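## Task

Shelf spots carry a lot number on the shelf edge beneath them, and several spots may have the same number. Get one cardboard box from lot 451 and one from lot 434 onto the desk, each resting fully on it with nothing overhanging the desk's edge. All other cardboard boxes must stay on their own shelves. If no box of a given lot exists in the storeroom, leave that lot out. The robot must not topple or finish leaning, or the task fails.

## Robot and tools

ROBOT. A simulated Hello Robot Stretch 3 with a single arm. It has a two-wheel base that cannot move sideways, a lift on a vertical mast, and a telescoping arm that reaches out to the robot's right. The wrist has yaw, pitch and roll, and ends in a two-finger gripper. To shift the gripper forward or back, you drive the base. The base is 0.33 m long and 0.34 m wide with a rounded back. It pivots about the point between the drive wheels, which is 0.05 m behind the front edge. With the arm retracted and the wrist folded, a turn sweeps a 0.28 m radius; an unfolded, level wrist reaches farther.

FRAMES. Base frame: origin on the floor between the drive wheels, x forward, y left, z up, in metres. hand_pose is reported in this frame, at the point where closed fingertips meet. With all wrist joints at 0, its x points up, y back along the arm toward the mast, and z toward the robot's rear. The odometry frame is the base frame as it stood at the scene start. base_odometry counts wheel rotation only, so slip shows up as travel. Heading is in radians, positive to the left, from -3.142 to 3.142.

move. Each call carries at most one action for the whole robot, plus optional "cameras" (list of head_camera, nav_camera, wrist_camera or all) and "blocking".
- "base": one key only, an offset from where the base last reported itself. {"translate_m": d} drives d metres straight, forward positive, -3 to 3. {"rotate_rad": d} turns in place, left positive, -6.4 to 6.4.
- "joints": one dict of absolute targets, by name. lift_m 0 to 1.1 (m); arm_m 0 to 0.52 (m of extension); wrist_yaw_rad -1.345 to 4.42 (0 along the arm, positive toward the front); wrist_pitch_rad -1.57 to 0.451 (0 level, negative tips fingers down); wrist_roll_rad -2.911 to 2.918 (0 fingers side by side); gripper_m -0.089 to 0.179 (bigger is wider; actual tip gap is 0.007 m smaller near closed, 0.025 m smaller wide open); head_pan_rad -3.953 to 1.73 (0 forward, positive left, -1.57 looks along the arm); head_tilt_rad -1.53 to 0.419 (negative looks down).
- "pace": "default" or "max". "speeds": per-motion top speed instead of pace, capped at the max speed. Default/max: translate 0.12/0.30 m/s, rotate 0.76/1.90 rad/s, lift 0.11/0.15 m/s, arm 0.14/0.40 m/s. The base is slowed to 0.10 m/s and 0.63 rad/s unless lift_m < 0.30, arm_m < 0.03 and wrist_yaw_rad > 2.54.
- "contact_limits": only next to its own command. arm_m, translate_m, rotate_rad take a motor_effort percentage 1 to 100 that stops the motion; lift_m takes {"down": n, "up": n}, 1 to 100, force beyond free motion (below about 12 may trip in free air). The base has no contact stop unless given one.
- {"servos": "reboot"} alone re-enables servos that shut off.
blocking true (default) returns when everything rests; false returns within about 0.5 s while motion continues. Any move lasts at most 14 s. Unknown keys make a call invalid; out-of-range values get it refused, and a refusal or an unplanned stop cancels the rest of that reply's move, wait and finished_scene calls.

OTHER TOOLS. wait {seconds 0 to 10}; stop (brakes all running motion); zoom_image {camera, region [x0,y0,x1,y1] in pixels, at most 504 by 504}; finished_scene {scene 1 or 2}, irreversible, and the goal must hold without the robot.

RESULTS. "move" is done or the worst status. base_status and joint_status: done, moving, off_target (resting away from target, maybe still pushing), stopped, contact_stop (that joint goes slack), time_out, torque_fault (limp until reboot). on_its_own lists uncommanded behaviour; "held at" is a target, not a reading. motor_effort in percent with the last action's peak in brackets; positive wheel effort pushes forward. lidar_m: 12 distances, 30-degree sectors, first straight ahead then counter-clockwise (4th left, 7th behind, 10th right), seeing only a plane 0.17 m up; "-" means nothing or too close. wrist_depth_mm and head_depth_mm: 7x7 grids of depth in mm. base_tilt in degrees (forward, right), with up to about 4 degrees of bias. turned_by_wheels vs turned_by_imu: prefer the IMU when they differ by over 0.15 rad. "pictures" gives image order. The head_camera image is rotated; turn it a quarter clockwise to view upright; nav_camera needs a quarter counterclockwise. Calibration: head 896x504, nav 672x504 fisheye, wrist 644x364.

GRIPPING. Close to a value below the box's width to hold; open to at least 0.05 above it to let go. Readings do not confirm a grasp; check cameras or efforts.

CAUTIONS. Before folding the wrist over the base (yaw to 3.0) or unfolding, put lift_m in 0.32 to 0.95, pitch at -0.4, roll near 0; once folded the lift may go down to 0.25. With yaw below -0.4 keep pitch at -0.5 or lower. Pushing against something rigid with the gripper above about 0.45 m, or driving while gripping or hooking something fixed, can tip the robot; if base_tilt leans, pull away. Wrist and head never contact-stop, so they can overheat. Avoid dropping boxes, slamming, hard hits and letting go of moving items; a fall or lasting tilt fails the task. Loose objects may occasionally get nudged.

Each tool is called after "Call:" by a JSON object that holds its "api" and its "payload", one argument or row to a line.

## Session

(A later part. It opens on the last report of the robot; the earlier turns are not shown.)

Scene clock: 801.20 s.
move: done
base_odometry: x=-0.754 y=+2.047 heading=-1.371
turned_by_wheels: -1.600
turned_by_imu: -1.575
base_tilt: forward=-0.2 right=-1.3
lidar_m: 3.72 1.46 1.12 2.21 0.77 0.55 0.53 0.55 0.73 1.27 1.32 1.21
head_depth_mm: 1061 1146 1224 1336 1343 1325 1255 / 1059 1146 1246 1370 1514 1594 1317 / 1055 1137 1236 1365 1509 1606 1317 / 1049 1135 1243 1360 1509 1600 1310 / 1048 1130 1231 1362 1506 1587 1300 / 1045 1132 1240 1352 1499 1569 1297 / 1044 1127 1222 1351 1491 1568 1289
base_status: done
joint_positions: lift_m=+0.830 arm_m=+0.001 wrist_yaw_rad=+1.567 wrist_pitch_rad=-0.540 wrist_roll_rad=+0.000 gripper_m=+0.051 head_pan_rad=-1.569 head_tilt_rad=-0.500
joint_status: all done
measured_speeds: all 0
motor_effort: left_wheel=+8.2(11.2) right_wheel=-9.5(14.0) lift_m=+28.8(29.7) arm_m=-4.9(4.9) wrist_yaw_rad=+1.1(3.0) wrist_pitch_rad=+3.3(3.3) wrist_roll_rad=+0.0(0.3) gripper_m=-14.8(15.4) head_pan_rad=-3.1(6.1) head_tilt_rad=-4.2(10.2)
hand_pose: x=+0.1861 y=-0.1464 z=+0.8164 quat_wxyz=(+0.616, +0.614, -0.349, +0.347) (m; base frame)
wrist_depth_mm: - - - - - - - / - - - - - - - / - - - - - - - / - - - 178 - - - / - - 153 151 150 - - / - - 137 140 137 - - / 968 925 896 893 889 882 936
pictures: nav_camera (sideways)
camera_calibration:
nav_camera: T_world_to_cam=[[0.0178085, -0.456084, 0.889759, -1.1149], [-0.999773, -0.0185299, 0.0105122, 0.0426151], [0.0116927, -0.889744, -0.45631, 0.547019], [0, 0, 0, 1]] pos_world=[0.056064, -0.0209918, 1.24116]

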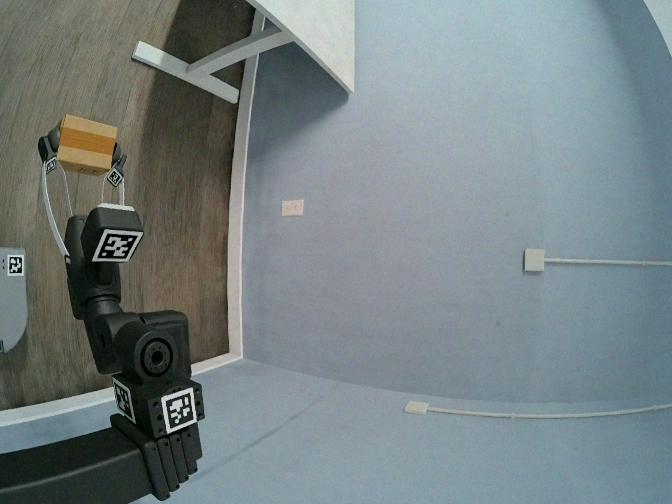

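Call:
{"api": "move", "payload": {
  "base": {"translate_m": 1.25},
  "joints": {"wrist_yaw_rad": 0.55},
  "cameras": ["nav_camera", "head_camera"]
}}

Scene clock: 821.23 s.
move: done
base_odometry: x=-0.505 y=+0.822 heading=-1.371
turned_by_wheels: +0.000
turned_by_imu: +0.000
base_tilt: forward=-0.3 right=-1.2
lidar_m: 2.51 1.49 1.08 1.03 1.06 1.84 1.76 1.81 0.86 0.75 0.74 1.19
head_depth_mm: 1044 1126 1223 1336 955 731 1259 / 1033 1119 1223 1291 944 727 1215 / 1037 1120 1216 1294 940 724 1246 / 1030 1116 1211 1277 932 719 1242 / 1024 1112 1209 1281 924 716 475 / 1024 1109 1204 1271 920 710 469 / 1023 1103 1201 1263 914 706 1192
base_status: done
joint_positions: lift_m=+0.830 arm_m=+0.001 wrist_yaw_rad=+0.553 wrist_pitch_rad=-0.540 wrist_roll_rad=+0.000 gripper_m=+0.051 head_pan_rad=-1.570 head_tilt_rad=-0.500
joint_status: all done
measured_speeds: all 0
motor_effort: left_wheel=+3.9(12.6) right_wheel=+5.2(10.3) lift_m=+28.2(29.3) arm_m=-4.6(13.4) wrist_yaw_rad=-1.9(6.4) wrist_pitch_rad=+3.1(3.3) wrist_roll_rad=+0.1(0.4) gripper_m=-14.7(15.5) head_pan_rad=-2.7(4.0) head_tilt_rad=-4.0(5.0)
hand_pose: x=+0.0874 y=-0.3221 z=+0.8164 quat_wxyz=(+0.707, +0.368, -0.604, +0.004) (m; base frame)
wrist_depth_mm: - 653 - - - - - / - - - - - - - / - - - - - - - / - - - 172 171 - - / - - 152 151 151 - - / - - 137 140 137 - - / 969 933 903 885 905 897 924
pictures: head_camera (sideways), nav_camera (sideways)
camera_calibration:
head_camera: T_world_to_cam=[[-0.0466171, 0.432321, -0.900514, 1.18756], [0.997505, -0.0276992, -0.064936, 0.0780435], [-0.0530167, -0.901294, -0.429951, 0.515475], [0, 0, 0, 1]] pos_world=[0.0048409, -0.0466526, 1.29612]
nav_camera: T_world_to_cam=[[0.0173525, -0.456101, 0.889759, -1.11487], [-0.999791, -0.0175236, 0.0105156, 0.0426278], [0.0107956, -0.889756, -0.45631, 0.54707], [0, 0, 0, 1]] pos_world=[0.0560588, -0.0209895, 1.24116]

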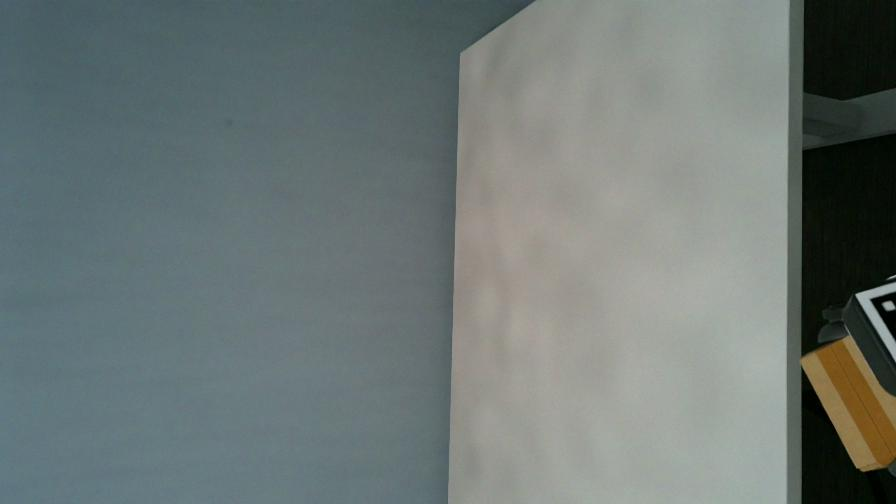

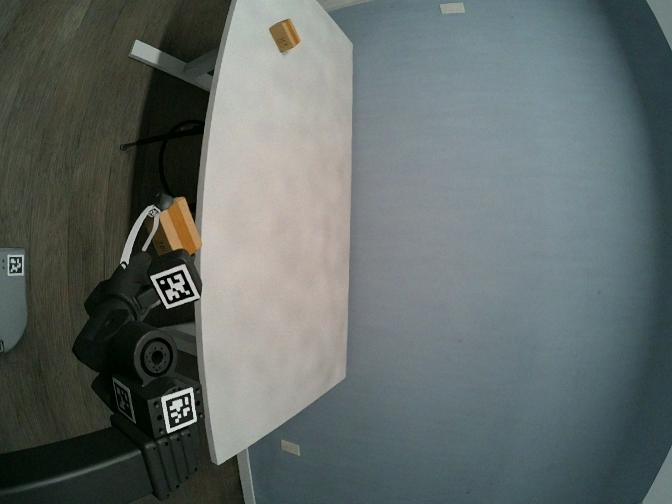

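Call:
{"api": "move", "payload": {
  "joints": {"arm_m": 0.36},
  "speeds": {"arm_m": 0.14},
  "cameras": ["nav_camera"]
}}

Call:
{"api": "move", "payload": {
  "joints": {"lift_m": 0.767},
  "speeds": {"lift_m": 0.06},
  "contact_limits": {"lift_m": {"down": 13}},
  "cameras": ["wrist_camera"]
}}

Call:
{"api": "move", "payload": {
  "joints": {"lift_m": 0.762},
  "speeds": {"lift_m": 0.03},
  "contact_limits": {"lift_m": {"down": 13}}
}}

Scene clock: 839.93 s.
move: done
base_odometry: x=-0.505 y=+0.822 heading=-1.371
turned_by_wheels: +0.000
turned_by_imu: +0.000
base_tilt: forward=-0.4 right=-1.2
lidar_m: 2.51 1.49 1.08 1.03 1.07 1.84 1.76 1.81 0.86 0.75 0.74 1.19
head_depth_mm: 1045 1123 1233 1335 954 328 - / 1040 1127 1224 1294 423 341 1195 / 1035 1117 1219 1282 537 722 1245 / 1028 1119 1214 1281 555 719 1237 / 1027 1109 1215 1276 781 715 1229 / 1029 1110 1202 1282 915 711 1195 / 1024 1107 1205 1264 911 705 1224
base_status: not commanded
joint_positions: lift_m=+0.830 arm_m=+0.360 wrist_yaw_rad=+0.553 wrist_pitch_rad=-0.540 wrist_roll_rad=+0.000 gripper_m=+0.051 head_pan_rad=-1.570 head_tilt_rad=-0.500
joint_status: all done
measured_speeds: all 0
motor_effort: left_wheel=+4.1(4.6) right_wheel=+5.8(6.4) lift_m=+27.5(28.4) arm_m=+12.4(15.0) wrist_yaw_rad=-2.6(4.8) wrist_pitch_rad=+3.2(3.3) wrist_roll_rad=-0.2(0.4) gripper_m=-14.9(15.4) head_pan_rad=-3.2(3.6) head_tilt_rad=-3.3(4.2)
hand_pose: x=+0.0874 y=-0.6815 z=+0.8163 quat_wxyz=(+0.707, +0.368, -0.604, +0.004) (m; base frame)
wrist_depth_mm: - - - - - - - / - - - - - - - / - - - - - - - / - - - 173 171 - - / - - 153 151 150 - - / - - 137 140 137 - - / - - 129 161 154 - -
pictures: nav_camera (sideways)
camera_calibration:
nav_camera: T_world_to_cam=[[0.0173525, -0.456101, 0.889759, -1.11487], [-0.999791, -0.0175236, 0.0105156, 0.0426278], [0.0107956, -0.889756, -0.45631, 0.54707], [0, 0, 0, 1]] pos_world=[0.0560588, -0.0209895, 1.24116]

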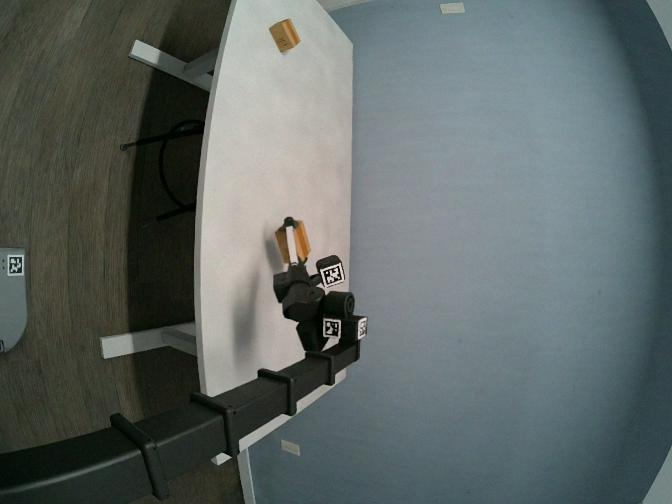

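Scene clock: 841.57 s.
move: done
base_odometry: x=-0.505 y=+0.822 heading=-1.371
turned_by_wheels: +0.000
turned_by_imu: +0.000
base_tilt: forward=-0.4 right=-1.1
lidar_m: 2.51 1.49 1.08 1.03 1.07 1.83 1.77 1.81 0.86 0.75 0.75 1.19
head_depth_mm: 1041 1126 1225 1333 954 733 349 / 1036 1128 1218 1292 909 398 339 / 1035 1116 1225 1278 559 701 1246 / 1031 1118 1219 1273 585 676 1243 / 1028 1111 1210 1286 808 714 1232 / 1025 1105 1204 1275 919 710 1201 / 1024 1104 1205 1267 911 707 1228
base_status: not commanded
joint_positions: lift_m=+0.767 arm_m=+0.360 wrist_yaw_rad=+0.553 wrist_pitch_rad=-0.532 wrist_roll_rad=+0.000 gripper_m=+0.051 head_pan_rad=-1.570 head_tilt_rad=-0.500
joint_status: all done
measured_speeds: all 0
motor_effort: left_wheel=+4.4(4.5) right_wheel=+5.4(6.2) lift_m=+22.1(26.3) arm_m=+10.0(13.1) wrist_yaw_rad=-3.4(4.0) wrist_pitch_rad=+1.7(3.3) wrist_roll_rad=+0.1(0.3) gripper_m=-14.8(15.5) head_pan_rad=-2.6(3.5) head_tilt_rad=-2.8(4.1)
contact_limits: lift_m down 13 (down: maximum 72; up: maximum 65)
hand_pose: x=+0.0881 y=-0.6826 z=+0.7551 quat_wxyz=(+0.707, +0.365, -0.605, +0.007) (m; base frame)
wrist_depth_mm: - - - - - - - / - - - - - - - / - - - - - - - / - - - 171 169 - - / - - 153 151 150 - - / - - 138 140 138 - - / - - - 162 155 - -
pictures: wrist_camera
camera_calibration:
wrist_camera: T_world_to_cam=[[-0.832532, -0.553192, -0.029478, -0.275374], [-0.352028, 0.569376, -0.742891, 1.01316], [0.427746, -0.608104, -0.668763, 0.218312], [0, 0, 0, 1]] pos_world=[0.0340199, -0.596445, 0.890546]

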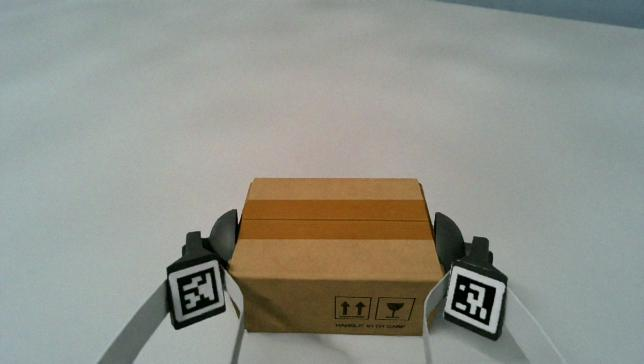

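Scene clock: 842.17 s.
move: done
base_odometry: x=-0.505 y=+0.822 heading=-1.371
turned_by_wheels: +0.000
turned_by_imu: +0.000
base_tilt: forward=-0.3 right=-1.1
lidar_m: 2.51 1.50 1.08 1.03 1.06 1.85 1.76 1.81 0.86 0.75 0.74 1.20
head_depth_mm: 1041 1125 1226 1327 955 731 639 / 1039 1124 1220 1285 913 409 344 / 1032 1115 1215 1285 552 700 1243 / 1034 1113 1213 1280 578 674 1246 / 1032 1111 1219 1273 810 713 1237 / 1020 1108 1205 1271 915 710 1199 / 1021 1107 1203 1267 911 707 1224
base_status: not commanded
joint_positions: lift_m=+0.762 arm_m=+0.360 wrist_yaw_rad=+0.553 wrist_pitch_rad=-0.511 wrist_roll_rad=+0.000 gripper_m=+0.051 head_pan_rad=-1.570 head_tilt_rad=-0.500
joint_status: all done
measured_speeds: all 0
motor_effort: left_wheel=+3.7(4.5) right_wheel=+5.4(5.7) lift_m=+19.3(23.2) arm_m=+9.1(10.9) wrist_yaw_rad=-3.1(4.0) wrist_pitch_rad=-2.1(2.5) wrist_roll_rad=-0.2(0.3) gripper_m=-14.7(15.2) head_pan_rad=-2.9(3.1) head_tilt_rad=-3.0(3.6)
contact_limits: lift_m down 13 (down: maximum 72; up: maximum 65)
hand_pose: x=+0.0897 y=-0.6852 z=+0.7544 quat_wxyz=(+0.707, +0.359, -0.609, +0.015) (m; base frame)
wrist_depth_mm: - - - - - - - / - - - - - - - / - - - - - - - / - - - 172 170 - - / - - 152 151 150 - - / - - 137 140 138 - - / - - 129 161 - - -
pictures: none

Call:
{"api": "move", "payload": {
  "joints": {"lift_m": 0.766},
  "speeds": {"lift_m": 0.03}
}}

Call:
{"api": "move", "payload": {
  "joints": {"gripper_m": 0.179},
  "cameras": ["wrist_camera"]
}}

Call:
{"api": "move", "payload": {
  "joints": {"lift_m": 0.87},
  "cameras": ["wrist_camera", "nav_camera"]
}}

Scene clock: 850.87 s.
move: done
base_odometry: x=-0.505 y=+0.822 heading=-1.371
turned_by_wheels: +0.000
turned_by_imu: +0.000
base_tilt: forward=-0.2 right=-1.3
lidar_m: 2.51 1.50 1.08 1.03 1.07 1.84 1.76 1.81 0.86 0.75 0.74 1.19
head_depth_mm: 1040 1126 1225 1325 953 731 350 / 1037 1120 1223 1293 911 399 340 / 1035 1119 1216 1290 559 699 1251 / 1037 1110 1210 1279 586 677 1239 / 1027 1113 1205 1273 812 713 1237 / 1032 1111 1206 1273 916 707 1192 / 1027 1116 1206 1268 910 708 1217
base_status: not commanded
joint_positions: lift_m=+0.766 arm_m=+0.360 wrist_yaw_rad=+0.553 wrist_pitch_rad=-0.525 wrist_roll_rad=+0.000 gripper_m=+0.051 head_pan_rad=-1.570 head_tilt_rad=-0.500
joint_status: all done
measured_speeds: all 0
motor_effort: left_wheel=+3.8(4.4) right_wheel=+5.8(6.2) lift_m=+29.0(30.8) arm_m=+4.4(5.2) wrist_yaw_rad=-3.6(4.3) wrist_pitch_rad=+0.5(2.1) wrist_roll_rad=+0.1(0.3) gripper_m=-14.8(15.4) head_pan_rad=-2.4(3.3) head_tilt_rad=-2.7(3.7)
hand_pose: x=+0.0886 y=-0.6834 z=+0.7554 quat_wxyz=(+0.707, +0.363, -0.606, +0.010) (m; base frame)
wrist_depth_mm: - - - - - - - / - - - - - - - / - - - - - - - / - - - 171 170 - - / - - 152 151 150 - - / - - 137 140 137 - - / - - - 162 155 - -
pictures: none

Scene clock: 852.70 s.
move: done
base_odometry: x=-0.505 y=+0.822 heading=-1.371
turned_by_wheels: +0.000
turned_by_imu: +0.000
base_tilt: forward=-0.3 right=-1.1
lidar_m: 2.51 1.49 1.07 1.03 1.07 1.84 1.76 1.81 0.86 0.75 0.74 1.19
head_depth_mm: 1044 1127 1227 1332 954 733 350 / 1039 1126 1226 1294 908 399 340 / 1036 1117 1219 1287 558 700 1236 / 1031 1116 1212 1277 588 674 1235 / 1027 1117 1215 1283 810 712 1234 / 1024 1105 1207 1271 920 709 1195 / 1024 1103 1201 1265 913 708 1222
base_status: not commanded
joint_positions: lift_m=+0.766 arm_m=+0.360 wrist_yaw_rad=+0.553 wrist_pitch_rad=-0.531 wrist_roll_rad=+0.000 gripper_m=+0.179 head_pan_rad=-1.570 head_tilt_rad=-0.500
joint_status: all done
measured_speeds: all 0
motor_effort: left_wheel=+4.1(4.6) right_wheel=+5.5(6.0) lift_m=+23.0(29.3) arm_m=+1.3(4.5) wrist_yaw_rad=-3.2(3.9) wrist_pitch_rad=+1.6(1.6) wrist_roll_rad=+0.0(0.3) gripper_m=+0.7(85.2) head_pan_rad=-2.4(3.2) head_tilt_rad=-2.6(3.8)
hand_pose: x=+0.0881 y=-0.6827 z=+0.7542 quat_wxyz=(+0.707, +0.365, -0.605, +0.008) (m; base frame)
wrist_depth_mm: - - - - - - - / - - - - - - - / - - - - - - - / - - - 169 168 - - / - 143 150 150 148 - - / - 126 142 140 138 - - / - - - 163 161 - 105
pictures: wrist_camera
camera_calibration:
wrist_camera: T_world_to_cam=[[-0.832501, -0.553243, -0.0293972, -0.275504], [-0.351754, 0.568812, -0.743453, 1.01264], [0.428031, -0.608585, -0.668142, 0.216861], [0, 0, 0, 1]] pos_world=[0.0340194, -0.596444, 0.889646]

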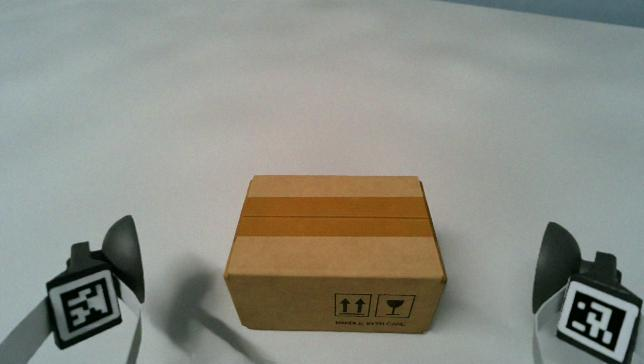

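Scene clock: 854.47 s.
move: done
base_odometry: x=-0.505 y=+0.822 heading=-1.371
turned_by_wheels: +0.000
turned_by_imu: +0.000
base_tilt: forward=-0.3 right=-1.2
lidar_m: 2.51 1.49 1.08 1.03 1.06 1.84 1.76 1.81 0.86 0.75 0.74 1.19
head_depth_mm: 1041 1124 1229 1329 953 296 - / 1038 1127 1226 1290 383 680 1203 / 1031 1120 1221 517 836 722 1250 / 1035 1107 1214 1254 569 715 1235 / 1029 1107 1208 1281 812 714 1233 / 1024 1106 1215 1275 886 711 1201 / 1026 1106 1208 1266 913 707 1212
base_status: not commanded
joint_positions: lift_m=+0.870 arm_m=+0.360 wrist_yaw_rad=+0.553 wrist_pitch_rad=-0.531 wrist_roll_rad=+0.000 gripper_m=+0.179 head_pan_rad=-1.570 head_tilt_rad=-0.500
joint_status: all done
measured_speeds: all 0
motor_effort: left_wheel=+4.0(4.7) right_wheel=+5.2(6.1) lift_m=+28.7(34.0) arm_m=-1.5(1.5) wrist_yaw_rad=-3.4(4.4) wrist_pitch_rad=+1.6(1.8) wrist_roll_rad=-0.1(0.3) gripper_m=+0.8(1.2) head_pan_rad=-2.9(3.4) head_tilt_rad=-2.4(3.2)
hand_pose: x=+0.0881 y=-0.6826 z=+0.8581 quat_wxyz=(+0.707, +0.365, -0.605, +0.007) (m; base frame)
wrist_depth_mm: - - - - - - - / - - - - - - - / - - - - - - - / - - - - - - - / - 143 - - - - - / - 126 - 241 - - - / - - - 221 219 - 105
pictures: nav_camera (sideways), wrist_camera
camera_calibration:
nav_camera: T_world_to_cam=[[0.0173525, -0.456101, 0.889759, -1.11487], [-0.999791, -0.0175236, 0.0105156, 0.0426278], [0.0107956, -0.889756, -0.45631, 0.54707], [0, 0, 0, 1]] pos_world=[0.0560588, -0.0209895, 1.24116]
wrist_camera: T_world_to_cam=[[-0.832512, -0.553225, -0.0294345, -0.272401], [-0.352077, 0.569343, -0.742893, 1.08966], [0.427745, -0.608104, -0.668763, 0.287194], [0, 0, 0, 1]] pos_world=[0.03402, -0.596445, 0.993546]

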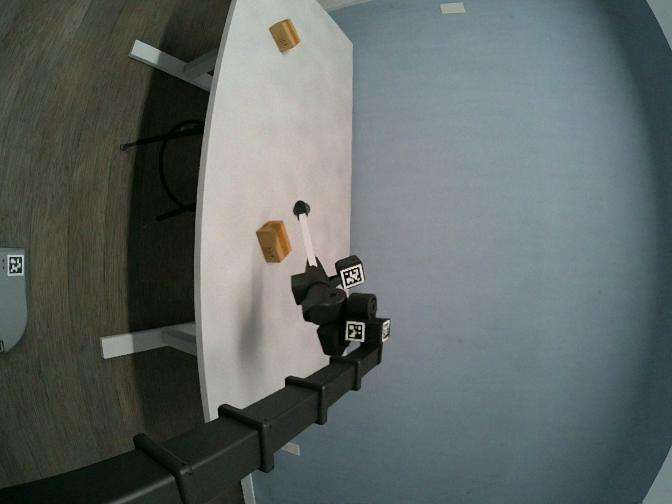

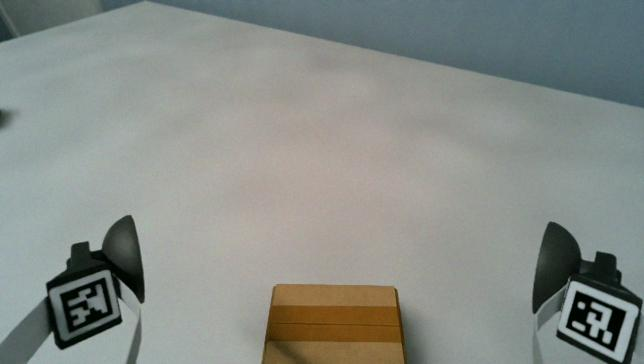

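Call:
{"api": "finished_scene", "payload": {
  "scene": 2
}}

The scene is finished: the task was done.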